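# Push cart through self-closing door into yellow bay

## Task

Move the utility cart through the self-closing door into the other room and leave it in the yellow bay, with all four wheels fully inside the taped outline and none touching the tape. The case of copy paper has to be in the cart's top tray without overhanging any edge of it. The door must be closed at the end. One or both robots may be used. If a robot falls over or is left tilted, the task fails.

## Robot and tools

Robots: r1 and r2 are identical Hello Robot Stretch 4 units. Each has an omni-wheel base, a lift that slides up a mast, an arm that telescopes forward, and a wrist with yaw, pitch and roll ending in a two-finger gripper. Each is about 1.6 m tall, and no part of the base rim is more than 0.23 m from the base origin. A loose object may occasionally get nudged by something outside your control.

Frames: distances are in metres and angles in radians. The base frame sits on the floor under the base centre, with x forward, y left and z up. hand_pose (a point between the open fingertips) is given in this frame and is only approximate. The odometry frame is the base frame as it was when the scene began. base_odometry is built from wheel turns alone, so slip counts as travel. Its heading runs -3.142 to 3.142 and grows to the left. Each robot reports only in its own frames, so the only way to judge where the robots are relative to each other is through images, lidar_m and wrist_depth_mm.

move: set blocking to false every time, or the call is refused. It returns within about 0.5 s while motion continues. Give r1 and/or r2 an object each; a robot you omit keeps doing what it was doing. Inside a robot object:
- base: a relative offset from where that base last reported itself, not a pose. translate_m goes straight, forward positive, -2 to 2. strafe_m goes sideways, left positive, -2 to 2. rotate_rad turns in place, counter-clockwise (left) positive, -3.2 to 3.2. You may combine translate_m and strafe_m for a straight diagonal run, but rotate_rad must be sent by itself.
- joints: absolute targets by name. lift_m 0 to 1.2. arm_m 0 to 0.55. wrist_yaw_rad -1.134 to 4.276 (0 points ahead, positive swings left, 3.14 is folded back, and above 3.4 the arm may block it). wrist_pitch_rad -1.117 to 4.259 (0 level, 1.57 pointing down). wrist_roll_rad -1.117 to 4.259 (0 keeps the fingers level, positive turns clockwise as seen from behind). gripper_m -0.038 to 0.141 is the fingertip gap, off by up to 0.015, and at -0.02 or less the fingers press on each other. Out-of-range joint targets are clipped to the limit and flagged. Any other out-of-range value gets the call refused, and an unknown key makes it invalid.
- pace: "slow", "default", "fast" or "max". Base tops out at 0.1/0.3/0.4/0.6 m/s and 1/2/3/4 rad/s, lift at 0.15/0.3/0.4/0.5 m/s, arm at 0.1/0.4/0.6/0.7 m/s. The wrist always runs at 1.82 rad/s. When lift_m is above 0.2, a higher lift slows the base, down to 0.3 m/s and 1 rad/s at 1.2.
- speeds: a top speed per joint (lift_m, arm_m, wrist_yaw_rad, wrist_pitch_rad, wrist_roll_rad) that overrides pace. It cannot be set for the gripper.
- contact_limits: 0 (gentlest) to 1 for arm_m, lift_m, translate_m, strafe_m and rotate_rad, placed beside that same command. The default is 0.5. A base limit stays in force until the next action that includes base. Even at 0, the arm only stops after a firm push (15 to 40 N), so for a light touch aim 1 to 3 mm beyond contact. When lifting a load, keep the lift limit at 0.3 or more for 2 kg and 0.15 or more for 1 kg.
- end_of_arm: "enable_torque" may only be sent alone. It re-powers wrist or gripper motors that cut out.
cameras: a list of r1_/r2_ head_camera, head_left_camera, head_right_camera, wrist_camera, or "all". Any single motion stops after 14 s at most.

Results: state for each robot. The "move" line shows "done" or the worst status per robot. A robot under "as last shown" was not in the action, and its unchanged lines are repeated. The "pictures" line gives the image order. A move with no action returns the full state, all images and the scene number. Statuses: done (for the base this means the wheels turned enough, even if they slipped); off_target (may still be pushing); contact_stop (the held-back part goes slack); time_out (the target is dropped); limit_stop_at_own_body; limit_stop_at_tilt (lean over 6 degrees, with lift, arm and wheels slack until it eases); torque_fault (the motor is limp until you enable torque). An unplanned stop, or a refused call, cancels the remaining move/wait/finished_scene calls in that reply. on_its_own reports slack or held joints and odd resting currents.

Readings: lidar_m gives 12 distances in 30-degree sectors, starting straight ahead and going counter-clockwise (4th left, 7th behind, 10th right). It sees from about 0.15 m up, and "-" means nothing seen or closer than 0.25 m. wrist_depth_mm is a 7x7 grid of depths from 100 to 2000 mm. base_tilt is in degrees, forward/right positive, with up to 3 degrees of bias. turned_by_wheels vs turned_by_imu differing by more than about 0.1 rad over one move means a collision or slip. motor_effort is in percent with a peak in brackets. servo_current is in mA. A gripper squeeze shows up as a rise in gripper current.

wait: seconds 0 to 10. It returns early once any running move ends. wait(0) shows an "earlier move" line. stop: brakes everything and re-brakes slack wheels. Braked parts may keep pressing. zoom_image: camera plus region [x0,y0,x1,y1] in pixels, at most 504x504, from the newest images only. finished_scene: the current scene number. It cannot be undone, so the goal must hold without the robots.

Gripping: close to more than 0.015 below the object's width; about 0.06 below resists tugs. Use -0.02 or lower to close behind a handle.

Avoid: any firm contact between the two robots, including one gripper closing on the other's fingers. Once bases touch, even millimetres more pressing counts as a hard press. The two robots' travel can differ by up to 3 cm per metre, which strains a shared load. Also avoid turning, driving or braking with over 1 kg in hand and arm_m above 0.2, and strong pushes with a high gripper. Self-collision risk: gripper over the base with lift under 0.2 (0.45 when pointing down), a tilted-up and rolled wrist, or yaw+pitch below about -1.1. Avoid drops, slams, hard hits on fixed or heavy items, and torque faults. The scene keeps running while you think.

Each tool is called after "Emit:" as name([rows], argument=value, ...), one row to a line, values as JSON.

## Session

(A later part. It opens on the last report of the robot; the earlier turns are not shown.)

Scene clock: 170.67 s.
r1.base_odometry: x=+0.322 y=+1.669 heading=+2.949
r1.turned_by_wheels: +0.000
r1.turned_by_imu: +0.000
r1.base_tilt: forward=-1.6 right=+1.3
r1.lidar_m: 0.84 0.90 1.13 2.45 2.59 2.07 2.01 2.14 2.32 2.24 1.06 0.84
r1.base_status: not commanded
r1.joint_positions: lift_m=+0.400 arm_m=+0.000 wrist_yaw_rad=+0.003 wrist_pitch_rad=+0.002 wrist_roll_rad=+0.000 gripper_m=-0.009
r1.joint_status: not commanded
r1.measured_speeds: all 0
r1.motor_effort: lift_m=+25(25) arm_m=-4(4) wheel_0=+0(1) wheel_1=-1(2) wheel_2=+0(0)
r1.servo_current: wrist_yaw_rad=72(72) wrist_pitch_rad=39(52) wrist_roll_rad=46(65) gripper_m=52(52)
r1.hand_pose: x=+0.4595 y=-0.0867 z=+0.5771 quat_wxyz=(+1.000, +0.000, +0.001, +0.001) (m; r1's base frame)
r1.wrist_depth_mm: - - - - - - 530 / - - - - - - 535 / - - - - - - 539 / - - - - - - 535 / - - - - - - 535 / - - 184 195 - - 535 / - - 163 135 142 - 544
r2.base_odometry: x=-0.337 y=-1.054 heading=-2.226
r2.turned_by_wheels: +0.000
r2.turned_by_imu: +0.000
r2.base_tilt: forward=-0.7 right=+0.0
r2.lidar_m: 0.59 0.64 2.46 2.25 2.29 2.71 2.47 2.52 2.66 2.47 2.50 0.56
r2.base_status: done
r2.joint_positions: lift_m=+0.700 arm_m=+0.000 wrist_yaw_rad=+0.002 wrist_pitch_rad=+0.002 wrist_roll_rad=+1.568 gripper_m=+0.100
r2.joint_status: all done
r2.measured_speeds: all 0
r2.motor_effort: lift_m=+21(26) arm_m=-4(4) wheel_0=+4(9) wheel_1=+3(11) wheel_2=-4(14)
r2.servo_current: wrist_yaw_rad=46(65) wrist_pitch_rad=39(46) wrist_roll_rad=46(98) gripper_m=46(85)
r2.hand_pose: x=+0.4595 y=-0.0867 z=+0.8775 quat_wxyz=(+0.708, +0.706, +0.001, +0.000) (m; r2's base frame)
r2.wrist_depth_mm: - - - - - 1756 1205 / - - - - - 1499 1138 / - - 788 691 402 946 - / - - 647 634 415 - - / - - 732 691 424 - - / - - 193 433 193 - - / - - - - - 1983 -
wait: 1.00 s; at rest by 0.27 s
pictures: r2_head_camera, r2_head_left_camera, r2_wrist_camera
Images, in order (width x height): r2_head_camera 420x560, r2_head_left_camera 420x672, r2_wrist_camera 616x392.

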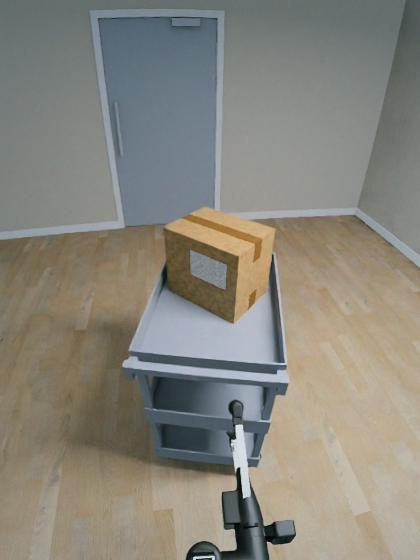

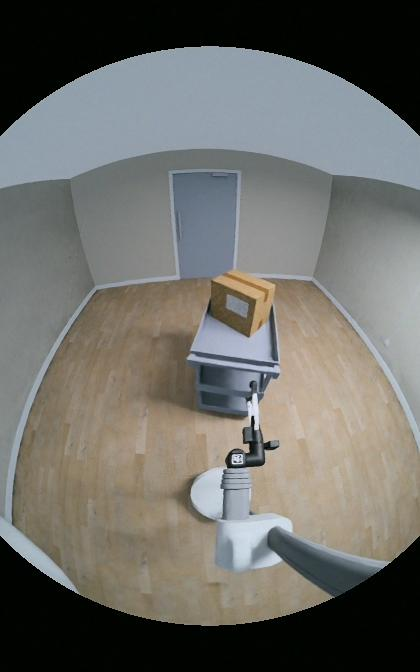

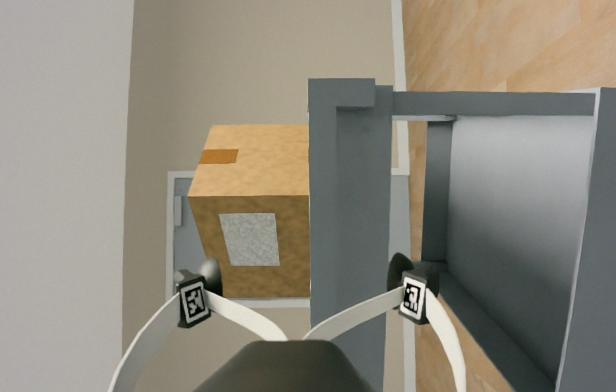

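Emit:
move(r2={"base":{"strafe_m":0.05,"translate_m":0.22},"joints":{"lift_m":0.685},"contact_limits":{"translate_m":0.2},"pace":"slow"}, blocking=false)

Emit:
wait(seconds=5)

Emit:
wait(seconds=1, cameras=["r2_head_camera","r2_wrist_camera"])

Emit:
zoom_image(camera="r2_head_camera", region=[110, 320, 330, 560])

Scene clock: 183.50 s.
move: r2 moving
r1: as last shown
r1.lidar_m: 0.82 0.88 1.11 2.46 2.58 2.08 2.01 2.16 2.34 2.24 1.07 0.87
r1.motor_effort: lift_m=+25(25) arm_m=-4(4) wheel_0=+0(0) wheel_1=-1(1) wheel_2=+0(0)
r1.servo_current: wrist_yaw_rad=52(65) wrist_pitch_rad=39(46) wrist_roll_rad=52(59) gripper_m=46(52)
r1.wrist_depth_mm: - - - - - - 530 / - - - - - - 539 / - - - - - - 535 / - - - - - - 539 / - - - - - - 539 / - - 184 194 - - 535 / - - 163 135 142 - 544
r2.base_odometry: x=-0.342 y=-1.066 heading=-2.226
r2.turned_by_wheels: +0.000
r2.turned_by_imu: +0.001
r2.base_tilt: forward=-0.6 right=+0.1
r2.lidar_m: 0.56 0.65 2.49 2.25 2.28 2.75 2.49 2.51 2.67 2.47 2.51 0.58
r2.base_status: translate_m moving; strafe_m moving
r2.joint_positions: lift_m=+0.686 arm_m=+0.000 wrist_yaw_rad=+0.002 wrist_pitch_rad=+0.002 wrist_roll_rad=+1.568 gripper_m=+0.100
r2.joint_status: lift_m moving
r2.measured_speeds: translate_m=+0.048 strafe_m=+0.011 rotate_rad=-0.001 lift_m=-0.012 arm_m=+0.000 wrist_yaw_rad=+0.000 wrist_pitch_rad=+0.000 wrist_roll_rad=+0.000
r2.motor_effort: lift_m=+15(19) arm_m=-4(4) wheel_0=+6(7) wheel_1=+7(7) wheel_2=-9(10)
r2.servo_current: wrist_yaw_rad=52(59) wrist_pitch_rad=46(46) wrist_roll_rad=52(59) gripper_m=52(59)
r2.contact_limits: translate_m 0.2
r2.hand_pose: x=+0.4595 y=-0.0867 z=+0.8633 quat_wxyz=(+0.708, +0.706, +0.001, +0.000) (m; r2's base frame)
r2.wrist_depth_mm: - - - - - 1708 1205 / - - - 322 384 1537 1138 / - - 768 387 392 - - / - - 647 394 1008 - - / - - 723 410 413 - - / - - 193 359 194 - - / - - - - - 1863 -
pictures: none

Scene clock: 186.50 s.
earlier move: r2 done
r1.base_odometry: x=+0.322 y=+1.669 heading=+2.949
r1.turned_by_wheels: +0.000
r1.turned_by_imu: +0.000
r1.base_tilt: forward=-1.6 right=+1.2
r1.lidar_m: 0.81 0.89 1.16 2.45 2.60 2.09 2.01 2.14 2.31 2.25 1.05 0.86
r1.base_status: not commanded
r1.joint_positions: lift_m=+0.400 arm_m=+0.000 wrist_yaw_rad=+0.003 wrist_pitch_rad=+0.002 wrist_roll_rad=+0.000 gripper_m=-0.009
r1.joint_status: not commanded
r1.measured_speeds: all 0
r1.motor_effort: lift_m=+25(25) arm_m=-4(4) wheel_0=+0(1) wheel_1=-1(2) wheel_2=+0(0)
r1.servo_current: wrist_yaw_rad=46(65) wrist_pitch_rad=39(52) wrist_roll_rad=39(72) gripper_m=52(52)
r1.hand_pose: x=+0.4595 y=-0.0867 z=+0.5771 quat_wxyz=(+1.000, +0.000, +0.001, +0.001) (m; r1's base frame)
r1.wrist_depth_mm: - - - - - - 535 / - - - - - - 535 / - - - - - - 530 / - - - - - - 535 / - - - - - - 535 / - - 184 194 - - 535 / - - 163 135 142 - 539
r2.base_odometry: x=-0.431 y=-1.259 heading=-2.226
r2.turned_by_wheels: +0.000
r2.turned_by_imu: +0.001
r2.base_tilt: forward=-0.7 right=+0.1
r2.lidar_m: 0.41 0.46 2.43 2.25 2.26 2.92 2.71 2.74 2.71 2.50 2.54 0.42
r2.base_status: done
r2.joint_positions: lift_m=+0.685 arm_m=+0.000 wrist_yaw_rad=-0.002 wrist_pitch_rad=+0.002 wrist_roll_rad=+1.569 gripper_m=+0.100
r2.joint_status: all done
r2.measured_speeds: all 0
r2.motor_effort: lift_m=+14(19) arm_m=+4(4) wheel_0=+5(10) wheel_1=+6(9) wheel_2=-8(13)
r2.servo_current: wrist_yaw_rad=52(59) wrist_pitch_rad=39(46) wrist_roll_rad=52(65) gripper_m=52(59)
r2.contact_limits: translate_m 0.2
r2.hand_pose: x=+0.4591 y=-0.0880 z=+0.8631 quat_wxyz=(+0.708, +0.706, +0.000, -0.001) (m; r2's base frame)
r2.wrist_depth_mm: - - - 165 220 1576 549 / - - 609 169 227 759 - / - - 477 174 232 - - / - - 492 177 236 - - / - - 549 182 241 - - / - - 194 184 191 - - / - - - - - 1708 496
wait: 3.00 of 5 s (r2 has come to rest)
pictures: none

Scene clock: 187.50 s.
r1.base_odometry: x=+0.322 y=+1.669 heading=+2.949
r1.turned_by_wheels: +0.000
r1.turned_by_imu: +0.000
r1.base_tilt: forward=-1.6 right=+1.3
r1.lidar_m: 0.83 0.88 1.15 2.44 2.59 2.07 2.01 2.18 2.30 2.25 1.05 0.83
r1.base_status: not commanded
r1.joint_positions: lift_m=+0.400 arm_m=+0.000 wrist_yaw_rad=+0.003 wrist_pitch_rad=+0.002 wrist_roll_rad=+0.000 gripper_m=-0.009
r1.joint_status: not commanded
r1.measured_speeds: all 0
r1.motor_effort: lift_m=+25(25) arm_m=-4(4) wheel_0=+0(1) wheel_1=-1(2) wheel_2=+0(0)
r1.servo_current: wrist_yaw_rad=52(65) wrist_pitch_rad=46(52) wrist_roll_rad=59(72) gripper_m=52(52)
r1.hand_pose: x=+0.4595 y=-0.0867 z=+0.5771 quat_wxyz=(+1.000, +0.000, +0.001, +0.001) (m; r1's base frame)
r1.wrist_depth_mm: - - - - - - 530 / - - - - - - 530 / - - - - - - 535 / - - - - - - 535 / - - - - - - 535 / - - 185 195 - - 539 / - - 163 135 142 - 544
r2.base_odometry: x=-0.431 y=-1.259 heading=-2.226
r2.turned_by_wheels: +0.000
r2.turned_by_imu: +0.000
r2.base_tilt: forward=-0.7 right=+0.1
r2.lidar_m: 0.41 0.47 2.44 2.24 2.27 2.90 2.69 2.76 2.70 2.49 2.54 0.42
r2.base_status: done
r2.joint_positions: lift_m=+0.685 arm_m=+0.000 wrist_yaw_rad=-0.002 wrist_pitch_rad=+0.002 wrist_roll_rad=+1.569 gripper_m=+0.100
r2.joint_status: all done
r2.measured_speeds: all 0
r2.motor_effort: lift_m=+14(19) arm_m=+4(4) wheel_0=+5(10) wheel_1=+6(9) wheel_2=-9(13)
r2.servo_current: wrist_yaw_rad=39(59) wrist_pitch_rad=39(46) wrist_roll_rad=46(65) gripper_m=52(59)
r2.contact_limits: translate_m 0.2
r2.hand_pose: x=+0.4591 y=-0.0880 z=+0.8631 quat_wxyz=(+0.708, +0.706, +0.000, -0.001) (m; r2's base frame)
r2.wrist_depth_mm: - - - 165 221 1576 544 / - - 609 169 226 759 - / - - 477 174 231 - - / - - 488 177 236 - - / - - 544 181 240 - - / - - 195 183 191 - - / - - - - - 1756 496
wait: 1.00 s; at rest by 0.27 s
pictures: r2_head_camera, r2_wrist_camera
Images, in order (width x height): r2_head_camera 420x560, r2_wrist_camera 616x392.

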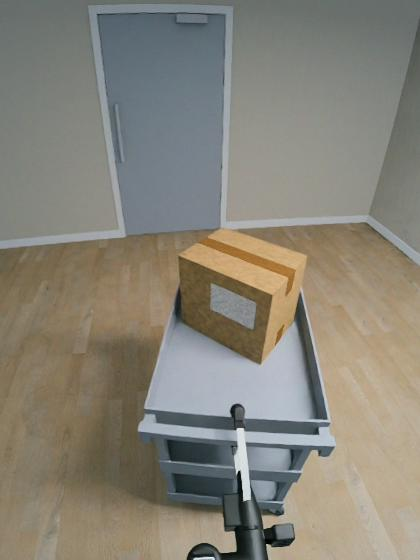

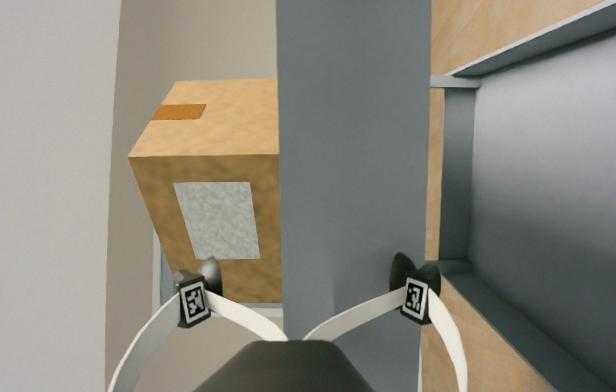

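Scaled by 2.100 from the camera's 420x560 image, which has a finer 1200x1600 frame.

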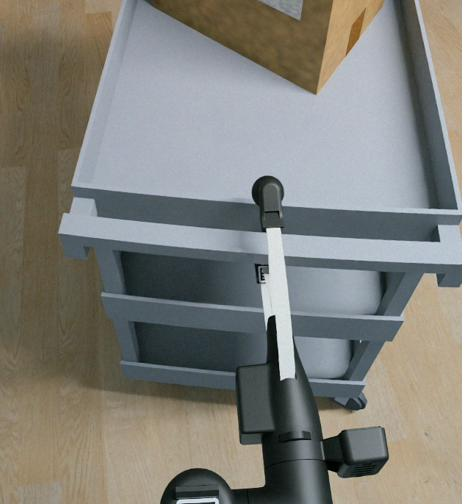

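Emit:
move(r2={"joints":{"gripper_m":-0.03}}, blocking=false)

Emit:
wait(seconds=3)

Emit:
wait(seconds=0.5, cameras=["r2_head_camera","r2_wrist_camera"])

Emit:
zoom_image(camera="r2_head_camera", region=[110, 320, 330, 560])

Scene clock: 196.83 s.
move: r2 moving
r1: as last shown
r1.lidar_m: 0.82 0.88 1.14 2.46 2.60 2.07 2.00 2.16 2.30 2.26 1.05 0.85
r1.motor_effort: lift_m=+25(25) arm_m=-4(4) wheel_0=-1(1) wheel_1=-1(1) wheel_2=+0(0)
r1.servo_current: wrist_yaw_rad=52(65) wrist_pitch_rad=39(46) wrist_roll_rad=52(65) gripper_m=46(52)
r1.wrist_depth_mm: - - - - - - 530 / - - - - - - 539 / - - - - - - 525 / - - - - - - 535 / - - - - - - 535 / - - 184 195 - - 535 / - - 162 135 142 - 539
r2.base_odometry: x=-0.431 y=-1.259 heading=-2.226
r2.turned_by_wheels: +0.000
r2.turned_by_imu: +0.000
r2.base_tilt: forward=-0.6 right=+0.1
r2.lidar_m: 0.41 0.45 2.44 2.26 2.24 2.92 2.69 2.74 2.71 2.49 2.56 0.41
r2.base_status: not commanded
r2.joint_positions: lift_m=+0.685 arm_m=+0.000 wrist_yaw_rad=-0.002 wrist_pitch_rad=+0.002 wrist_roll_rad=+1.569 gripper_m=+0.083
r2.joint_status: gripper_m moving
r2.measured_speeds: translate_m=+0.000 strafe_m=+0.000 rotate_rad=+0.000 lift_m=+0.000 arm_m=+0.000 wrist_yaw_rad=+0.000 wrist_pitch_rad=+0.006 wrist_roll_rad=+0.000
r2.motor_effort: lift_m=+14(14) arm_m=+4(4) wheel_0=+5(5) wheel_1=+6(6) wheel_2=-8(9)
r2.servo_current: wrist_yaw_rad=46(59) wrist_pitch_rad=39(46) wrist_roll_rad=52(59) gripper_m=117(124)
r2.contact_limits: translate_m 0.2
r2.hand_pose: x=+0.4591 y=-0.0880 z=+0.8629 quat_wxyz=(+0.708, +0.706, +0.000, -0.001) (m; r2's base frame)
r2.wrist_depth_mm: - - - 165 221 1661 549 / - - 603 169 226 750 - / - - 477 173 231 820 - / - - 492 178 237 842 - / - - 544 182 242 854 - / - - 197 185 194 - - / - - - - - 1708 492
pictures: none

Scene clock: 198.33 s.
earlier move: r2 done
r1.base_odometry: x=+0.322 y=+1.669 heading=+2.949
r1.turned_by_wheels: +0.000
r1.turned_by_imu: +0.000
r1.base_tilt: forward=-1.6 right=+1.3
r1.lidar_m: 0.85 0.89 1.14 2.46 2.61 2.08 1.99 2.17 2.31 2.23 1.05 0.85
r1.base_status: not commanded
r1.joint_positions: lift_m=+0.400 arm_m=+0.000 wrist_yaw_rad=+0.003 wrist_pitch_rad=+0.002 wrist_roll_rad=+0.000 gripper_m=-0.009
r1.joint_status: not commanded
r1.measured_speeds: all 0
r1.motor_effort: lift_m=+24(25) arm_m=-4(4) wheel_0=+0(1) wheel_1=-1(2) wheel_2=+0(0)
r1.servo_current: wrist_yaw_rad=52(65) wrist_pitch_rad=39(52) wrist_roll_rad=46(65) gripper_m=46(52)
r1.hand_pose: x=+0.4595 y=-0.0867 z=+0.5771 quat_wxyz=(+1.000, +0.000, +0.001, +0.001) (m; r1's base frame)
r1.wrist_depth_mm: - - - - - - 530 / - - - - - - 530 / - - - - - - 539 / - - - - - - 539 / - - - - - - 535 / - - 183 195 - - 539 / - - 163 135 142 - 535
r2.base_odometry: x=-0.431 y=-1.259 heading=-2.226
r2.turned_by_wheels: +0.000
r2.turned_by_imu: +0.000
r2.base_tilt: forward=-0.6 right=+0.1
r2.lidar_m: 0.40 0.46 2.43 2.24 2.28 2.89 2.70 2.74 2.72 2.51 2.55 0.43
r2.base_status: not commanded
r2.joint_positions: lift_m=+0.685 arm_m=+0.000 wrist_yaw_rad=-0.001 wrist_pitch_rad=+0.004 wrist_roll_rad=+1.569 gripper_m=-0.028
r2.joint_status: all done
r2.measured_speeds: all 0
r2.motor_effort: lift_m=+16(16) arm_m=+4(4) wheel_0=+4(5) wheel_1=+4(6) wheel_2=-4(9)
r2.servo_current: wrist_yaw_rad=52(65) wrist_pitch_rad=52(52) wrist_roll_rad=52(59) gripper_m=137(293)
r2.contact_limits: translate_m 0.2
r2.hand_pose: x=+0.4592 y=-0.0877 z=+0.8622 quat_wxyz=(+0.708, +0.706, +0.001, -0.002) (m; r2's base frame)
r2.wrist_depth_mm: - - - 153 208 1537 - / - - 569 157 213 759 - / - - 452 160 219 - - / - - 484 165 224 - - / - - 549 169 230 - - / - - 186 172 179 - - / - - - - 242 1618 500
wait: 1.50 of 3 s (r2 has come to rest)
pictures: none

Scene clock: 198.83 s.
r1.base_odometry: x=+0.322 y=+1.669 heading=+2.949
r1.turned_by_wheels: +0.000
r1.turned_by_imu: +0.000
r1.base_tilt: forward=-1.6 right=+1.3
r1.lidar_m: 0.83 0.88 1.14 2.46 2.59 2.05 2.01 2.13 2.33 2.24 1.03 0.86
r1.base_status: not commanded
r1.joint_positions: lift_m=+0.400 arm_m=+0.000 wrist_yaw_rad=+0.003 wrist_pitch_rad=+0.002 wrist_roll_rad=+0.000 gripper_m=-0.009
r1.joint_status: not commanded
r1.measured_speeds: all 0
r1.motor_effort: lift_m=+25(25) arm_m=-4(4) wheel_0=-1(1) wheel_1=-1(2) wheel_2=+0(0)
r1.servo_current: wrist_yaw_rad=59(65) wrist_pitch_rad=39(52) wrist_roll_rad=52(65) gripper_m=46(52)
r1.hand_pose: x=+0.4595 y=-0.0867 z=+0.5771 quat_wxyz=(+1.000, +0.000, +0.001, +0.001) (m; r1's base frame)
r1.wrist_depth_mm: - - - - - - 535 / - - - - - - 530 / - - - - - - 535 / - - - - - - 535 / - - - - - - 530 / - - 184 194 - - 535 / - - 163 135 142 - 539
r2.base_odometry: x=-0.431 y=-1.259 heading=-2.226
r2.turned_by_wheels: +0.000
r2.turned_by_imu: +0.000
r2.base_tilt: forward=-0.7 right=+0.1
r2.lidar_m: 0.40 0.45 2.43 2.25 2.27 2.91 2.70 2.74 2.71 2.49 2.56 0.42
r2.base_status: not commanded
r2.joint_positions: lift_m=+0.685 arm_m=+0.000 wrist_yaw_rad=-0.001 wrist_pitch_rad=+0.004 wrist_roll_rad=+1.569 gripper_m=-0.028
r2.joint_status: all done
r2.measured_speeds: all 0
r2.motor_effort: lift_m=+16(16) arm_m=+4(4) wheel_0=+3(5) wheel_1=+4(6) wheel_2=-3(9)
r2.servo_current: wrist_yaw_rad=46(65) wrist_pitch_rad=39(52) wrist_roll_rad=46(59) gripper_m=137(293)
r2.contact_limits: translate_m 0.2
r2.hand_pose: x=+0.4592 y=-0.0877 z=+0.8622 quat_wxyz=(+0.708, +0.706, +0.001, -0.002) (m; r2's base frame)
r2.wrist_depth_mm: - - - 152 208 1499 - / - - 580 157 213 768 - / - - 449 160 219 - - / - - 484 165 224 - - / - - 559 169 230 - - / - - 186 172 179 - - / - - - - 242 1576 504
wait: 0.50 s; at rest by 0.27 s
pictures: r2_head_camera, r2_wrist_camera
Images, in order (width x height): r2_head_camera 420x560, r2_wrist_camera 616x392.

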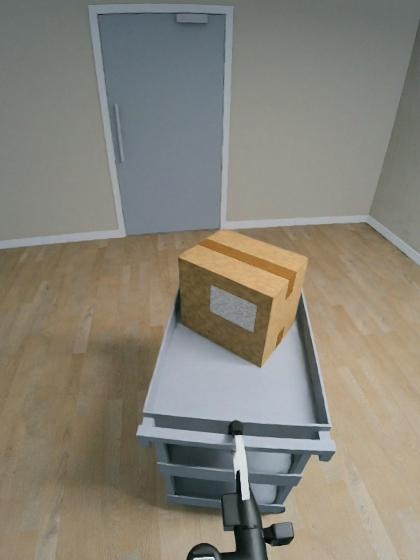

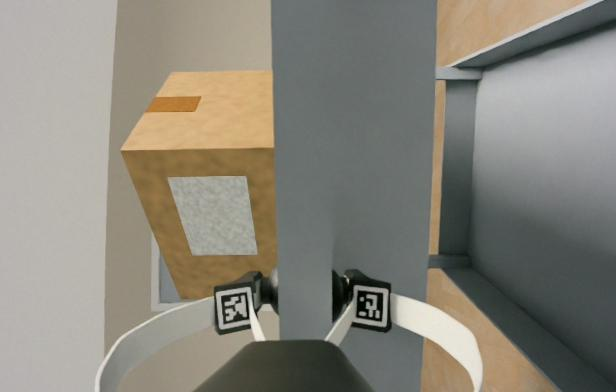

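Scaled by 2.100 from the camera's 420x560 image, which has a finer 1200x1600 frame.

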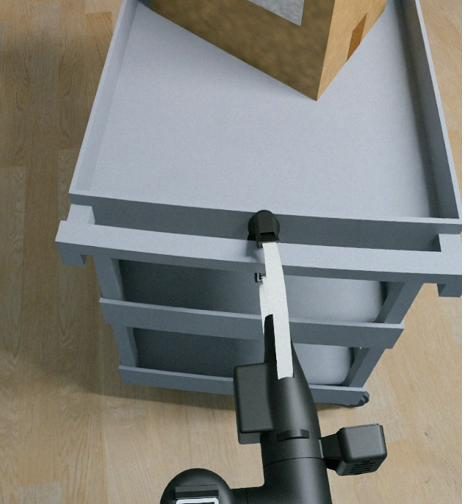

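Emit:
move(r2={"base":{"translate_m":-0.4},"pace":"slow"}, r1={"joints":{"arm_m":0.3}}, blocking=false)

Emit:
wait(seconds=3)

Emit:
wait(seconds=4)

Emit:
wait(seconds=1, cameras=["r2_head_camera","r2_wrist_camera","r1_wrist_camera"])

Scene clock: 203.63 s.
move: r1 moving; r2 moving
r1.base_odometry: x=+0.322 y=+1.669 heading=+2.949
r1.turned_by_wheels: +0.000
r1.turned_by_imu: +0.000
r1.base_tilt: forward=-1.6 right=+1.3
r1.lidar_m: 0.83 0.89 1.16 2.45 2.59 2.10 2.01 2.16 2.34 2.26 1.04 0.85
r1.base_status: not commanded
r1.joint_positions: lift_m=+0.400 arm_m=+0.051 wrist_yaw_rad=+0.003 wrist_pitch_rad=+0.002 wrist_roll_rad=+0.000 gripper_m=-0.009
r1.joint_status: arm_m moving
r1.measured_speeds: translate_m=+0.000 strafe_m=+0.000 rotate_rad=+0.000 lift_m=+0.000 arm_m=+0.195 wrist_yaw_rad=+0.000 wrist_pitch_rad=+0.000 wrist_roll_rad=+0.000
r1.motor_effort: lift_m=+25(25) arm_m=+4(7) wheel_0=+0(1) wheel_1=-1(2) wheel_2=+0(0)
r1.servo_current: wrist_yaw_rad=59(59) wrist_pitch_rad=46(46) wrist_roll_rad=33(72) gripper_m=52(52)
r1.hand_pose: x=+0.5101 y=-0.0867 z=+0.5771 quat_wxyz=(+1.000, +0.000, +0.001, +0.001) (m; r1's base frame)
r1.wrist_depth_mm: - - - - - - 517 / - - - - - 574 512 / - - - - - 574 500 / - - - - - 574 521 / - - - - - 569 525 / - - 184 195 - 574 521 / - - 163 135 142 564 512
r2.base_odometry: x=-0.424 y=-1.249 heading=-2.226
r2.turned_by_wheels: +0.000
r2.turned_by_imu: +0.000
r2.base_tilt: forward=-0.7 right=+0.1
r2.lidar_m: 0.40 0.44 2.45 2.25 2.28 2.83 2.70 2.73 2.70 2.50 2.55 0.41
r2.base_status: translate_m moving
r2.joint_positions: lift_m=+0.685 arm_m=+0.000 wrist_yaw_rad=+0.000 wrist_pitch_rad=+0.004 wrist_roll_rad=+1.569 gripper_m=-0.028
r2.joint_status: not commanded
r2.measured_speeds: translate_m=-0.048 strafe_m=+0.000 rotate_rad=+0.000 lift_m=+0.000 arm_m=+0.000 wrist_yaw_rad=+0.003 wrist_pitch_rad=+0.000 wrist_roll_rad=+0.000
r2.motor_effort: lift_m=+16(16) arm_m=+2(4) wheel_0=-3(7) wheel_1=-8(8) wheel_2=+12(14)
r2.servo_current: wrist_yaw_rad=59(59) wrist_pitch_rad=46(46) wrist_roll_rad=52(59) gripper_m=130(137)
r2.hand_pose: x=+0.4593 y=-0.0873 z=+0.8622 quat_wxyz=(+0.708, +0.706, +0.002, -0.001) (m; r2's base frame)
r2.wrist_depth_mm: - - - 151 208 1537 - / - - 569 157 213 759 - / - - 449 160 219 - - / - - 488 165 225 - - / - - 554 170 232 - - / - - 186 173 180 - - / - - - - 242 1618 500
pictures: none

Scene clock: 205.13 s.
earlier move: r1 done; r2 moving
r1.base_odometry: x=+0.322 y=+1.669 heading=+2.949
r1.turned_by_wheels: +0.000
r1.turned_by_imu: +0.000
r1.base_tilt: forward=-1.6 right=+1.3
r1.lidar_m: 0.83 0.88 1.14 2.44 2.61 2.07 2.01 2.18 2.30 2.24 1.07 0.85
r1.base_status: not commanded
r1.joint_positions: lift_m=+0.400 arm_m=+0.300 wrist_yaw_rad=+0.003 wrist_pitch_rad=+0.002 wrist_roll_rad=+0.000 gripper_m=-0.009
r1.joint_status: all done
r1.measured_speeds: all 0
r1.motor_effort: lift_m=+24(25) arm_m=+5(8) wheel_0=+0(1) wheel_1=-1(2) wheel_2=+0(0)
r1.servo_current: wrist_yaw_rad=52(65) wrist_pitch_rad=46(52) wrist_roll_rad=52(72) gripper_m=46(52)
r1.hand_pose: x=+0.7594 y=-0.0867 z=+0.5771 quat_wxyz=(+1.000, +0.000, +0.001, +0.001) (m; r1's base frame)
r1.wrist_depth_mm: 332 329 324 322 317 314 309 / 332 330 325 322 319 314 312 / 334 330 327 322 319 315 310 / 336 334 327 325 319 317 315 / 336 332 329 325 322 317 315 / 340 338 329 195 320 319 315 / 338 332 185 184 170 315 314
r2.base_odometry: x=-0.340 y=-1.140 heading=-2.226
r2.turned_by_wheels: +0.000
r2.turned_by_imu: +0.001
r2.base_tilt: forward=-0.6 right=+0.0
r2.lidar_m: 0.40 0.42 2.41 2.20 2.23 2.81 2.55 2.59 2.74 2.51 2.57 0.43
r2.base_status: translate_m moving
r2.joint_positions: lift_m=+0.685 arm_m=+0.000 wrist_yaw_rad=+0.003 wrist_pitch_rad=+0.004 wrist_roll_rad=+1.569 gripper_m=-0.028
r2.joint_status: not commanded
r2.measured_speeds: translate_m=-0.099 strafe_m=+0.000 rotate_rad=+0.002 lift_m=+0.000 arm_m=+0.000 wrist_yaw_rad=+0.000 wrist_pitch_rad=+0.000 wrist_roll_rad=+0.000
r2.motor_effort: lift_m=+16(16) arm_m=-3(4) wheel_0=-3(8) wheel_1=-5(8) wheel_2=+10(15)
r2.servo_current: wrist_yaw_rad=46(65) wrist_pitch_rad=46(46) wrist_roll_rad=39(59) gripper_m=124(143)
r2.hand_pose: x=+0.4595 y=-0.0867 z=+0.8622 quat_wxyz=(+0.708, +0.706, +0.002, +0.000) (m; r2's base frame)
r2.wrist_depth_mm: - - - 156 212 1537 1160 / - - 621 159 217 778 - / - - 469 163 221 - - / - - 477 166 225 - - / - - 544 169 229 - - / - - 186 172 179 - - / - - - - - 1464 500
wait: 1.50 of 3 s (r1 has come to rest)
pictures: none

Scene clock: 208.43 s.
earlier move: r2 done
r1.base_odometry: x=+0.322 y=+1.669 heading=+2.949
r1.turned_by_wheels: +0.000
r1.turned_by_imu: +0.000
r1.base_tilt: forward=-1.6 right=+1.3
r1.lidar_m: 0.83 0.89 1.14 2.46 2.60 2.05 2.00 2.16 2.32 2.25 1.07 0.84
r1.base_status: not commanded
r1.joint_positions: lift_m=+0.400 arm_m=+0.300 wrist_yaw_rad=+0.003 wrist_pitch_rad=+0.002 wrist_roll_rad=+0.000 gripper_m=-0.009
r1.joint_status: all done
r1.measured_speeds: all 0
r1.motor_effort: lift_m=+25(25) arm_m=+5(8) wheel_0=+0(1) wheel_1=-1(2) wheel_2=+0(0)
r1.servo_current: wrist_yaw_rad=39(65) wrist_pitch_rad=46(52) wrist_roll_rad=20(72) gripper_m=52(59)
r1.hand_pose: x=+0.7594 y=-0.0867 z=+0.5771 quat_wxyz=(+1.000, +0.000, +0.001, +0.001) (m; r1's base frame)
r1.wrist_depth_mm: 332 327 324 319 319 312 310 / 332 329 327 322 319 315 312 / 336 332 329 324 319 317 312 / 338 332 327 324 320 315 314 / 340 334 327 325 322 317 312 / 340 334 329 194 320 319 315 / 340 336 185 186 171 319 315
r2.base_odometry: x=-0.188 y=-0.942 heading=-2.226
r2.turned_by_wheels: +0.000
r2.turned_by_imu: +0.001
r2.base_tilt: forward=-0.7 right=+0.1
r2.lidar_m: 0.38 0.41 2.40 2.18 2.22 2.51 2.31 2.34 2.77 2.54 2.57 0.43
r2.base_status: done
r2.joint_positions: lift_m=+0.685 arm_m=+0.000 wrist_yaw_rad=+0.003 wrist_pitch_rad=+0.004 wrist_roll_rad=+1.569 gripper_m=-0.028
r2.joint_status: not commanded
r2.measured_speeds: all 0
r2.motor_effort: lift_m=+16(16) arm_m=-3(4) wheel_0=-1(8) wheel_1=-4(8) wheel_2=+8(15)
r2.servo_current: wrist_yaw_rad=39(65) wrist_pitch_rad=39(52) wrist_roll_rad=65(65) gripper_m=124(143)
r2.hand_pose: x=+0.4595 y=-0.0867 z=+0.8622 quat_wxyz=(+0.708, +0.706, +0.002, +0.000) (m; r2's base frame)
r2.wrist_depth_mm: - - - 168 228 1661 1182 / - - - 169 229 1576 - / - - 535 169 229 - - / - - 462 230 230 - - / - - 512 171 232 - - / - - 186 172 180 - - / - - - - 233 1576 -
wait: 3.30 of 4 s (r2 has come to rest)
pictures: none

Scene clock: 209.43 s.
r1.base_odometry: x=+0.322 y=+1.669 heading=+2.949
r1.turned_by_wheels: +0.000
r1.turned_by_imu: +0.000
r1.base_tilt: forward=-1.6 right=+1.2
r1.lidar_m: 0.84 0.90 1.11 2.45 2.59 2.07 2.02 2.16 2.33 2.26 1.00 0.85
r1.base_status: not commanded
r1.joint_positions: lift_m=+0.400 arm_m=+0.300 wrist_yaw_rad=+0.003 wrist_pitch_rad=+0.002 wrist_roll_rad=+0.000 gripper_m=-0.009
r1.joint_status: all done
r1.measured_speeds: all 0
r1.motor_effort: lift_m=+25(25) arm_m=+5(8) wheel_0=+0(1) wheel_1=-1(2) wheel_2=+0(0)
r1.servo_current: wrist_yaw_rad=59(65) wrist_pitch_rad=46(52) wrist_roll_rad=26(72) gripper_m=46(59)
r1.hand_pose: x=+0.7594 y=-0.0867 z=+0.5771 quat_wxyz=(+1.000, +0.000, +0.001, +0.001) (m; r1's base frame)
r1.wrist_depth_mm: 332 329 324 322 317 317 310 / 334 330 327 324 317 315 312 / 338 332 329 322 320 314 312 / 334 332 325 324 324 315 314 / 336 334 329 324 322 317 314 / 338 336 329 195 322 317 317 / 340 334 185 185 170 317 315
r2.base_odometry: x=-0.188 y=-0.942 heading=-2.226
r2.turned_by_wheels: +0.000
r2.turned_by_imu: +0.000
r2.base_tilt: forward=-0.7 right=+0.1
r2.lidar_m: 0.38 0.42 2.39 2.17 2.23 2.53 2.31 2.35 2.78 2.54 2.58 0.41
r2.base_status: done
r2.joint_positions: lift_m=+0.685 arm_m=+0.000 wrist_yaw_rad=+0.003 wrist_pitch_rad=+0.004 wrist_roll_rad=+1.569 gripper_m=-0.028
r2.joint_status: not commanded
r2.measured_speeds: all 0
r2.motor_effort: lift_m=+16(16) arm_m=-3(4) wheel_0=-1(8) wheel_1=-4(8) wheel_2=+7(15)
r2.servo_current: wrist_yaw_rad=46(65) wrist_pitch_rad=46(52) wrist_roll_rad=46(65) gripper_m=130(143)
r2.hand_pose: x=+0.4595 y=-0.0867 z=+0.8622 quat_wxyz=(+0.708, +0.706, +0.002, +0.000) (m; r2's base frame)
r2.wrist_depth_mm: - - - 168 228 1661 1160 / - - - 169 229 1576 - / - - 535 170 229 - - / - - 462 229 230 - - / - - 517 172 231 - - / - - 187 173 179 - - / - - - - 234 1618 -
wait: 1.00 s; at rest by 0.27 s
pictures: r1_wrist_camera, r2_head_camera, r2_wrist_camera
Images, in order (width x height): r1_wrist_camera 616x392, r2_head_camera 420x560, r2_wrist_camera 616x392.

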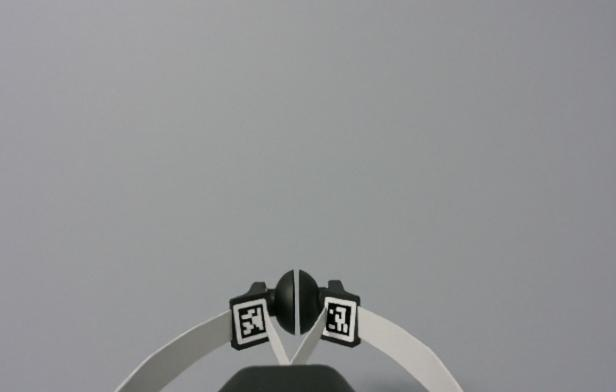

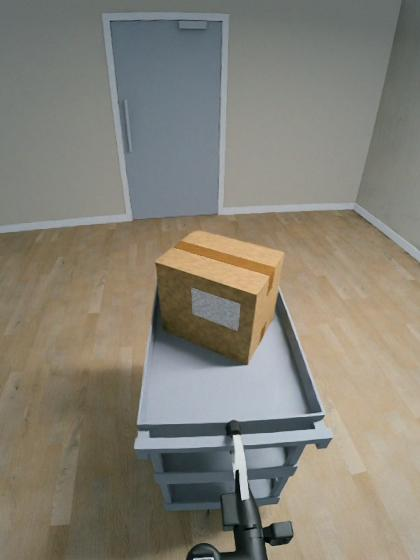

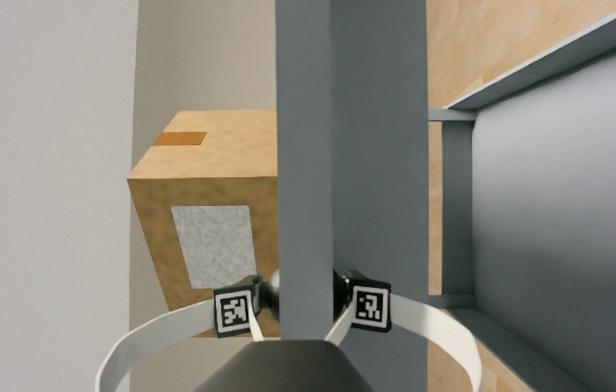

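Emit:
move(r1={"base":{"translate_m":0.5},"contact_limits":{"translate_m":0.9},"pace":"slow"}, blocking=false)

Emit:
wait(seconds=7, cameras=["r1_head_camera","r1_head_left_camera","r2_head_camera"])

Scene clock: 213.97 s.
move: r1 moving
r1.base_odometry: x=+0.310 y=+1.672 heading=+2.950
r1.turned_by_wheels: +0.000
r1.turned_by_imu: +0.000
r1.base_tilt: forward=-1.6 right=+1.3
r1.lidar_m: 0.82 0.87 1.14 2.45 2.59 2.08 2.03 2.15 2.30 2.24 1.03 0.84
r1.base_status: translate_m moving
r1.joint_positions: lift_m=+0.400 arm_m=+0.300 wrist_yaw_rad=+0.003 wrist_pitch_rad=+0.002 wrist_roll_rad=+0.000 gripper_m=-0.009
r1.joint_status: not commanded
r1.measured_speeds: translate_m=+0.048 strafe_m=+0.000 rotate_rad=-0.002 lift_m=+0.000 arm_m=+0.000 wrist_yaw_rad=+0.000 wrist_pitch_rad=+0.000 wrist_roll_rad=+0.000
r1.motor_effort: lift_m=+25(25) arm_m=+5(5) wheel_0=+4(7) wheel_1=+4(6) wheel_2=-6(8)
r1.servo_current: wrist_yaw_rad=52(59) wrist_pitch_rad=46(46) wrist_roll_rad=52(59) gripper_m=46(52)
r1.contact_limits: translate_m 0.9
r1.hand_pose: x=+0.7594 y=-0.0867 z=+0.5771 quat_wxyz=(+1.000, +0.000, +0.001, +0.001) (m; r1's base frame)
r1.wrist_depth_mm: 324 319 314 310 307 303 300 / 324 320 315 309 307 301 303 / 324 320 315 310 310 304 303 / 324 324 319 314 310 307 304 / 327 320 319 312 310 307 303 / 327 324 319 195 309 306 306 / 329 324 185 180 170 307 304
r2: as last shown
r2.lidar_m: 0.39 0.41 2.40 2.17 2.22 2.53 2.31 2.35 2.72 2.51 2.61 0.44
r2.motor_effort: lift_m=+16(16) arm_m=-3(4) wheel_0=-1(1) wheel_1=-4(4) wheel_2=+8(8)
r2.servo_current: wrist_yaw_rad=46(65) wrist_pitch_rad=46(46) wrist_roll_rad=46(59) gripper_m=130(130)
r2.wrist_depth_mm: - - - 168 228 1708 1160 / - - - 169 229 1576 - / - - 539 169 229 - - / - - 459 229 230 - - / - - 512 171 231 - - / - - 186 172 179 - - / - - - - 234 1618 -
pictures: none

Scene clock: 219.77 s.
earlier move: r1 done
r1.base_odometry: x=-0.168 y=+1.765 heading=+2.948
r1.turned_by_wheels: -0.002
r1.turned_by_imu: +0.009
r1.base_tilt: forward=-1.6 right=+1.3
r1.lidar_m: 0.63 0.59 0.63 1.44 2.59 2.55 2.50 2.68 2.35 0.94 0.50 0.85
r1.base_status: done
r1.joint_positions: lift_m=+0.400 arm_m=+0.299 wrist_yaw_rad=-0.011 wrist_pitch_rad=+0.002 wrist_roll_rad=+0.000 gripper_m=-0.010
r1.joint_status: not commanded
r1.measured_speeds: all 0
r1.motor_effort: lift_m=+24(25) arm_m=+10(13) wheel_0=-1(19) wheel_1=+2(15) wheel_2=-18(24)
r1.servo_current: wrist_yaw_rad=85(91) wrist_pitch_rad=39(52) wrist_roll_rad=46(65) gripper_m=39(52)
r1.contact_limits: translate_m 0.9
r1.hand_pose: x=+0.7577 y=-0.0907 z=+0.5772 quat_wxyz=(+1.000, +0.000, +0.001, -0.006) (m; r1's base frame)
r1.wrist_depth_mm: 165 181 204 233 271 327 - / 163 182 205 234 273 327 - / 163 182 206 235 272 329 - / 164 183 206 236 273 329 - / 164 182 206 236 273 330 - / 166 183 200 198 186 332 1756 / 169 181 175 181 264 355 1308
r2.base_odometry: x=-0.188 y=-0.942 heading=-2.226
r2.turned_by_wheels: +0.000
r2.turned_by_imu: +0.001
r2.base_tilt: forward=-0.7 right=+0.1
r2.lidar_m: 0.38 0.42 2.38 2.18 2.20 2.53 2.30 2.35 2.77 2.54 2.58 0.41
r2.base_status: not commanded
r2.joint_positions: lift_m=+0.685 arm_m=+0.000 wrist_yaw_rad=+0.003 wrist_pitch_rad=+0.004 wrist_roll_rad=+1.569 gripper_m=-0.028
r2.joint_status: not commanded
r2.measured_speeds: all 0
r2.motor_effort: lift_m=+16(16) arm_m=-3(4) wheel_0=-1(1) wheel_1=-4(5) wheel_2=+8(8)
r2.servo_current: wrist_yaw_rad=52(65) wrist_pitch_rad=46(52) wrist_roll_rad=46(59) gripper_m=117(130)
r2.hand_pose: x=+0.4595 y=-0.0867 z=+0.8622 quat_wxyz=(+0.708, +0.706, +0.002, +0.000) (m; r2's base frame)
r2.wrist_depth_mm: - - - 167 227 1661 1182 / - - - 169 228 1576 - / - - 535 169 229 - - / - - 462 230 231 - - / - - 512 172 232 - - / - - 186 172 179 - - / - - - - 234 1661 -
wait: 5.80 of 7 s (r1 has come to rest)
pictures: r1_head_camera, r1_head_left_camera, r2_head_camera
Images, in order (width x height): r1_head_camera 420x560, r1_head_left_camera 420x672, r2_head_camera 420x560.

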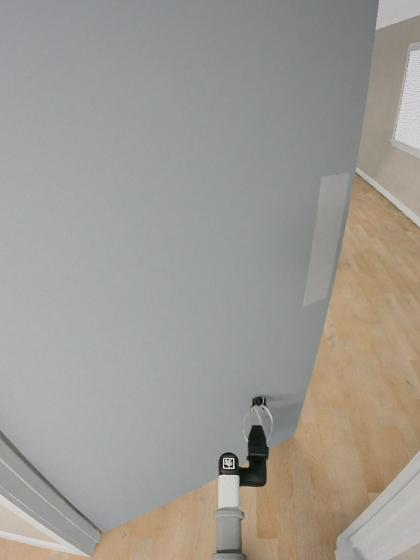

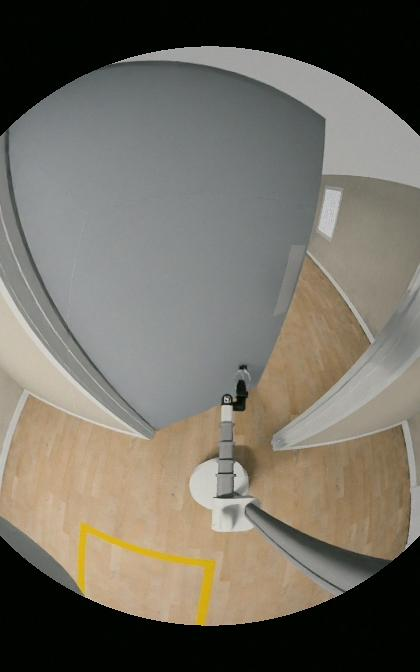

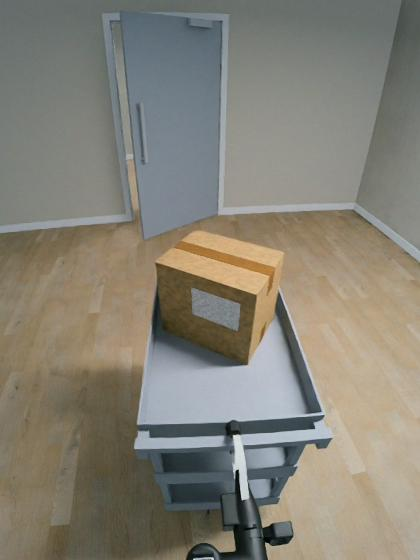

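Emit:
move(r1={"base":{"translate_m":0.48,"strafe_m":0.08},"contact_limits":{"translate_m":0.9,"strafe_m":0.9},"pace":"slow"}, blocking=false)

Emit:
wait(seconds=7)

Emit:
move(r1={"base":{"rotate_rad":0.5},"contact_limits":{"rotate_rad":0.9},"pace":"slow"}, blocking=false)

Emit:
wait(seconds=2, cameras=["r1_head_camera","r1_head_left_camera","r2_head_camera"])

r1: "contact_limits": translate_m and strafe_m are given together and make one move, which takes one limit: state it under one of them only
Scene clock: 230.50 s.
r1.base_odometry: x=-0.168 y=+1.765 heading=+2.948
r1.turned_by_wheels: +0.000
r1.turned_by_imu: +0.000
r1.base_tilt: forward=-1.6 right=+1.3
r1.lidar_m: 0.60 0.59 0.61 1.40 2.54 2.59 2.49 2.67 2.37 0.93 0.50 0.85
r1.base_status: done
r1.joint_positions: lift_m=+0.400 arm_m=+0.299 wrist_yaw_rad=-0.011 wrist_pitch_rad=+0.002 wrist_roll_rad=+0.000 gripper_m=-0.010
r1.joint_status: not commanded
r1.measured_speeds: all 0
r1.motor_effort: lift_m=+24(25) arm_m=+10(13) wheel_0=-1(19) wheel_1=+2(15) wheel_2=-18(24)
r1.servo_current: wrist_yaw_rad=65(91) wrist_pitch_rad=46(52) wrist_roll_rad=52(65) gripper_m=46(52)
r1.contact_limits: translate_m 0.9
r1.hand_pose: x=+0.7577 y=-0.0907 z=+0.5772 quat_wxyz=(+1.000, +0.000, +0.001, -0.006) (m; r1's base frame)
r1.wrist_depth_mm: 165 181 204 234 272 329 - / 163 182 205 233 272 327 - / 163 182 206 235 272 327 - / 164 182 206 234 273 329 - / 164 183 206 236 273 330 - / 167 184 200 198 186 330 1756 / 169 180 175 179 264 353 1308
r2.base_odometry: x=-0.188 y=-0.942 heading=-2.226
r2.turned_by_wheels: +0.000
r2.turned_by_imu: +0.000
r2.base_tilt: forward=-0.7 right=+0.1
r2.lidar_m: 0.38 0.40 2.39 2.15 2.20 2.50 2.31 2.32 2.76 2.53 2.58 0.42
r2.base_status: not commanded
r2.joint_positions: lift_m=+0.685 arm_m=+0.000 wrist_yaw_rad=+0.003 wrist_pitch_rad=+0.004 wrist_roll_rad=+1.569 gripper_m=-0.028
r2.joint_status: not commanded
r2.measured_speeds: all 0
r2.motor_effort: lift_m=+16(16) arm_m=-3(4) wheel_0=-1(1) wheel_1=-4(5) wheel_2=+7(8)
r2.servo_current: wrist_yaw_rad=46(65) wrist_pitch_rad=46(52) wrist_roll_rad=52(59) gripper_m=124(130)
r2.hand_pose: x=+0.4595 y=-0.0867 z=+0.8622 quat_wxyz=(+0.708, +0.706, +0.002, +0.000) (m; r2's base frame)
r2.wrist_depth_mm: - - - 168 228 1661 1160 / - - - 169 229 1618 - / - - 535 170 229 - - / - - 462 230 230 - - / - - 512 172 231 - - / - - 186 172 179 - - / - - - - 235 1618 -
pictures: none

not run: a call was refused earlier in this reply.

not run: a call was refused earlier in this reply.

not run: a call was refused earlier in this reply.

Emit:
move(r1={"base":{"translate_m":0.48,"strafe_m":0.08},"contact_limits":{"translate_m":0.9},"pace":"slow"}, blocking=false)

Emit:
wait(seconds=7)

Emit:
move(r1={"base":{"rotate_rad":0.5},"contact_limits":{"rotate_rad":0.9},"pace":"slow"}, blocking=false)

Emit:
wait(seconds=2, cameras=["r1_head_camera","r1_head_left_camera","r2_head_camera"])

Scene clock: 235.17 s.
move: r1 moving
r1.base_odometry: x=-0.181 y=+1.765 heading=+2.946
r1.turned_by_wheels: -0.002
r1.turned_by_imu: -0.002
r1.base_tilt: forward=-1.6 right=+1.3
r1.lidar_m: 0.61 0.56 0.60 1.32 2.56 2.61 2.51 2.69 2.36 0.94 0.50 0.86
r1.base_status: translate_m moving; strafe_m moving
r1.joint_positions: lift_m=+0.400 arm_m=+0.299 wrist_yaw_rad=-0.013 wrist_pitch_rad=+0.002 wrist_roll_rad=+0.000 gripper_m=-0.010
r1.joint_status: not commanded
r1.measured_speeds: translate_m=+0.049 strafe_m=+0.009 rotate_rad=-0.001 lift_m=+0.000 arm_m=+0.000 wrist_yaw_rad=+0.000 wrist_pitch_rad=+0.000 wrist_roll_rad=+0.000
r1.motor_effort: lift_m=+24(24) arm_m=+10(10) wheel_0=-2(3) wheel_1=+3(6) wheel_2=-24(25)
r1.servo_current: wrist_yaw_rad=98(98) wrist_pitch_rad=39(46) wrist_roll_rad=59(59) gripper_m=39(52)
r1.contact_limits: translate_m 0.9
r1.hand_pose: x=+0.7575 y=-0.0913 z=+0.5772 quat_wxyz=(+1.000, +0.000, +0.001, -0.007) (m; r1's base frame)
r1.wrist_depth_mm: 161 179 202 231 271 330 - / 160 179 203 232 272 330 - / 163 180 203 232 272 330 - / 161 183 204 235 272 332 - / 161 180 204 234 273 334 - / 163 181 197 198 185 332 1921 / 167 178 165 179 276 134 1366
r2.base_odometry: x=-0.188 y=-0.942 heading=-2.226
r2.turned_by_wheels: +0.000
r2.turned_by_imu: +0.000
r2.base_tilt: forward=-0.7 right=+0.1
r2.lidar_m: 0.40 0.41 2.36 2.13 2.22 2.54 2.29 2.37 2.73 2.52 2.57 0.44
r2.base_status: not commanded
r2.joint_positions: lift_m=+0.685 arm_m=+0.000 wrist_yaw_rad=+0.003 wrist_pitch_rad=+0.004 wrist_roll_rad=+1.569 gripper_m=-0.028
r2.joint_status: not commanded
r2.measured_speeds: all 0
r2.motor_effort: lift_m=+16(16) arm_m=-3(4) wheel_0=-1(1) wheel_1=-4(5) wheel_2=+8(8)
r2.servo_current: wrist_yaw_rad=46(59) wrist_pitch_rad=39(46) wrist_roll_rad=52(59) gripper_m=130(130)
r2.hand_pose: x=+0.4595 y=-0.0867 z=+0.8622 quat_wxyz=(+0.708, +0.706, +0.002, +0.000) (m; r2's base frame)
r2.wrist_depth_mm: - - - 168 227 1618 1182 / - - - 169 229 1576 - / - - 539 170 229 - - / - - 462 229 230 - - / - - 512 172 232 - - / - - 187 172 179 - - / - - - - 234 1576 -
pictures: none

Scene clock: 240.80 s.
earlier move: r1 done
r1.base_odometry: x=-0.654 y=+1.780 heading=+2.946
r1.turned_by_wheels: +0.000
r1.turned_by_imu: -0.010
r1.base_tilt: forward=-1.6 right=+1.3
r1.lidar_m: 0.43 0.31 0.30 0.34 0.49 3.06 3.00 3.17 0.52 0.50 2.52 3.56
r1.base_status: done
r1.joint_positions: lift_m=+0.400 arm_m=+0.300 wrist_yaw_rad=-0.014 wrist_pitch_rad=+0.002 wrist_roll_rad=+0.000 gripper_m=-0.010
r1.joint_status: not commanded
r1.measured_speeds: all 0
r1.motor_effort: lift_m=+24(24) arm_m=+8(10) wheel_0=-7(9) wheel_1=-2(6) wheel_2=-14(26)
r1.servo_current: wrist_yaw_rad=98(111) wrist_pitch_rad=39(52) wrist_roll_rad=52(65) gripper_m=33(52)
r1.contact_limits: translate_m 0.9
r1.hand_pose: x=+0.7577 y=-0.0914 z=+0.5772 quat_wxyz=(+1.000, +0.000, +0.001, -0.007) (m; r1's base frame)
r1.wrist_depth_mm: - 152 183 241 - - - / 119 143 183 242 - - - / 123 143 183 242 - - - / 116 139 185 242 - - - / 113 143 184 231 - - - / 119 144 177 198 183 - 1921 / 116 134 158 184 1182 1255 1397
r2.base_odometry: x=-0.188 y=-0.942 heading=-2.226
r2.turned_by_wheels: +0.000
r2.turned_by_imu: +0.001
r2.base_tilt: forward=-0.7 right=+0.0
r2.lidar_m: 0.39 0.42 2.39 2.19 2.23 2.54 2.32 2.34 2.77 2.52 2.60 0.42
r2.base_status: not commanded
r2.joint_positions: lift_m=+0.685 arm_m=+0.000 wrist_yaw_rad=+0.003 wrist_pitch_rad=+0.004 wrist_roll_rad=+1.569 gripper_m=-0.028
r2.joint_status: not commanded
r2.measured_speeds: all 0
r2.motor_effort: lift_m=+16(16) arm_m=-4(4) wheel_0=-1(2) wheel_1=-4(5) wheel_2=+8(8)
r2.servo_current: wrist_yaw_rad=46(65) wrist_pitch_rad=46(52) wrist_roll_rad=52(65) gripper_m=130(130)
r2.hand_pose: x=+0.4595 y=-0.0867 z=+0.8622 quat_wxyz=(+0.708, +0.706, +0.002, +0.000) (m; r2's base frame)
r2.wrist_depth_mm: - - - 167 227 1708 1182 / - - - 169 229 1576 - / - - 544 169 230 - - / - - 462 230 231 - - / - - 512 172 232 - - / - - 187 172 179 - - / - - - - 234 1618 -
wait: 5.63 of 7 s (r1 has come to rest)
pictures: none

Scene clock: 241.30 s.
move: r1 moving
r1.base_odometry: x=-0.654 y=+1.780 heading=+3.069
r1.turned_by_wheels: +0.123
r1.turned_by_imu: +0.103
r1.base_tilt: forward=-1.6 right=+1.3
r1.lidar_m: 0.45 0.34 0.31 0.35 2.69 2.99 2.99 2.98 0.49 0.52 2.62 3.99
r1.base_status: rotate_rad moving
r1.joint_positions: lift_m=+0.400 arm_m=+0.300 wrist_yaw_rad=-0.024 wrist_pitch_rad=+0.002 wrist_roll_rad=+0.000 gripper_m=-0.010
r1.joint_status: not commanded
r1.measured_speeds: translate_m=+0.000 strafe_m=+0.000 rotate_rad=+0.493 lift_m=+0.000 arm_m=+0.000 wrist_yaw_rad=+0.000 wrist_pitch_rad=+0.000 wrist_roll_rad=+0.000
r1.motor_effort: lift_m=+24(24) arm_m=+8(8) wheel_0=-29(29) wheel_1=-17(18) wheel_2=-31(31)
r1.servo_current: wrist_yaw_rad=150(156) wrist_pitch_rad=39(46) wrist_roll_rad=39(59) gripper_m=46(46)
r1.contact_limits: rotate_rad 0.9
r1.hand_pose: x=+0.7568 y=-0.0942 z=+0.5772 quat_wxyz=(+1.000, +0.000, +0.001, -0.012) (m; r1's base frame)
r1.wrist_depth_mm: 106 130 166 216 - - - / 109 134 166 216 - - - / 106 138 166 226 - - - / 109 134 165 216 - - - / 109 129 165 224 - - - / 108 133 159 185 179 - 1921 / 105 129 144 181 1255 1229 1336
r2: as last shown
r2.turned_by_imu: +0.000
r2.base_tilt: forward=-0.7 right=+0.1
r2.lidar_m: 0.39 0.42 2.39 2.19 2.21 2.50 2.30 2.33 2.74 2.56 2.59 0.43
r2.motor_effort: lift_m=+16(16) arm_m=-3(4) wheel_0=-1(1) wheel_1=-4(4) wheel_2=+7(8)
r2.servo_current: wrist_yaw_rad=39(52) wrist_pitch_rad=39(46) wrist_roll_rad=52(59) gripper_m=130(130)
r2.wrist_depth_mm: - - - 168 227 1661 1160 / - - - 169 228 1576 - / - - 544 169 229 - - / - - 462 229 230 - - / - - 512 171 232 - - / - - 186 172 179 - - / - - - - 234 1576 -
pictures: none

Scene clock: 242.50 s.
earlier move: r1 done
r1.base_odometry: x=-0.654 y=+1.780 heading=-2.840
r1.turned_by_wheels: +0.375
r1.turned_by_imu: +0.339
r1.base_tilt: forward=-1.6 right=+1.3
r1.lidar_m: 0.50 0.40 0.39 0.48 3.15 2.97 3.08 0.55 0.51 2.46 3.25 2.34
r1.base_status: done
r1.joint_positions: lift_m=+0.400 arm_m=+0.300 wrist_yaw_rad=-0.024 wrist_pitch_rad=+0.002 wrist_roll_rad=+0.000 gripper_m=-0.010
r1.joint_status: not commanded
r1.measured_speeds: all 0
r1.on_its_own: wrist_yaw_rad is at rest, and its servo_current (137 mA) is outside its rest range (0 to 104 mA)
r1.motor_effort: lift_m=+24(24) arm_m=+7(8) wheel_0=-14(32) wheel_1=-7(18) wheel_2=-13(31)
r1.servo_current: wrist_yaw_rad=137(163) wrist_pitch_rad=46(52) wrist_roll_rad=52(59) gripper_m=39(46)
r1.contact_limits: rotate_rad 0.9
r1.hand_pose: x=+0.7569 y=-0.0942 z=+0.5772 quat_wxyz=(+1.000, +0.000, +0.001, -0.012) (m; r1's base frame)
r1.wrist_depth_mm: 138 157 193 252 338 - - / 134 161 194 252 338 - - / 131 157 193 251 338 - - / 135 157 193 251 357 - - / 131 156 193 251 353 - - / 130 156 180 200 183 1808 1756 / 132 151 167 168 317 1229 1366
r2.base_odometry: x=-0.188 y=-0.942 heading=-2.226
r2.turned_by_wheels: +0.000
r2.turned_by_imu: +0.000
r2.base_tilt: forward=-0.7 right=+0.1
r2.lidar_m: 0.37 0.41 2.40 2.18 2.21 2.54 2.30 2.35 2.76 2.55 2.59 0.44
r2.base_status: not commanded
r2.joint_positions: lift_m=+0.685 arm_m=+0.000 wrist_yaw_rad=+0.003 wrist_pitch_rad=+0.004 wrist_roll_rad=+1.569 gripper_m=-0.028
r2.joint_status: not commanded
r2.measured_speeds: all 0
r2.motor_effort: lift_m=+16(16) arm_m=-3(4) wheel_0=-1(2) wheel_1=-4(5) wheel_2=+7(8)
r2.servo_current: wrist_yaw_rad=39(52) wrist_pitch_rad=39(46) wrist_roll_rad=39(59) gripper_m=124(130)
r2.hand_pose: x=+0.4595 y=-0.0867 z=+0.8622 quat_wxyz=(+0.708, +0.706, +0.002, +0.000) (m; r2's base frame)
r2.wrist_depth_mm: - - - 168 227 1661 1182 / - - - 169 228 1576 - / - - 539 170 230 - - / - - 466 230 230 - - / - - 508 172 232 - - / - - 186 172 180 - - / - - - - 235 1661 -
wait: 1.20 of 2 s (r1 has come to rest)
pictures: r1_head_camera, r1_head_left_camera, r2_head_camera
Images, in order (width x height): r1_head_camera 420x560, r1_head_left_camera 420x672, r2_head_camera 420x560.

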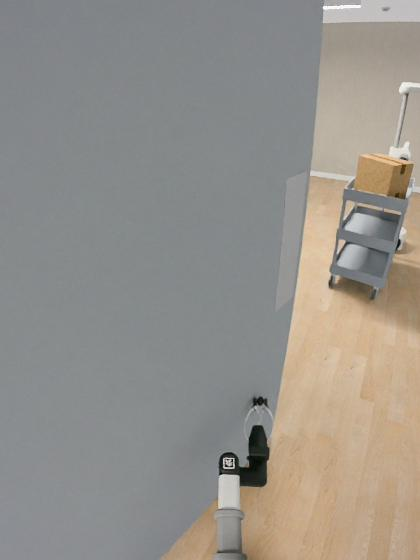

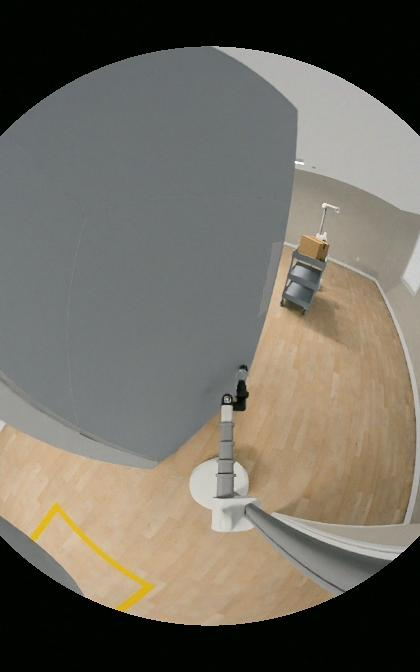

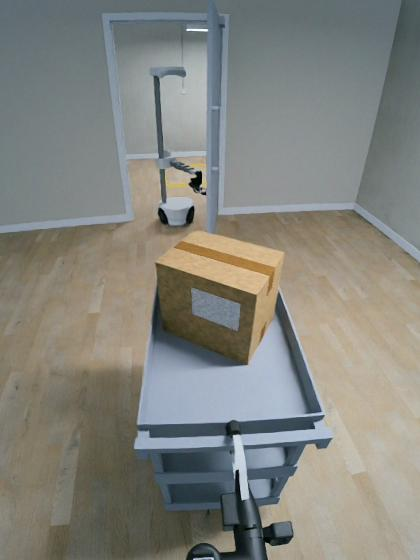

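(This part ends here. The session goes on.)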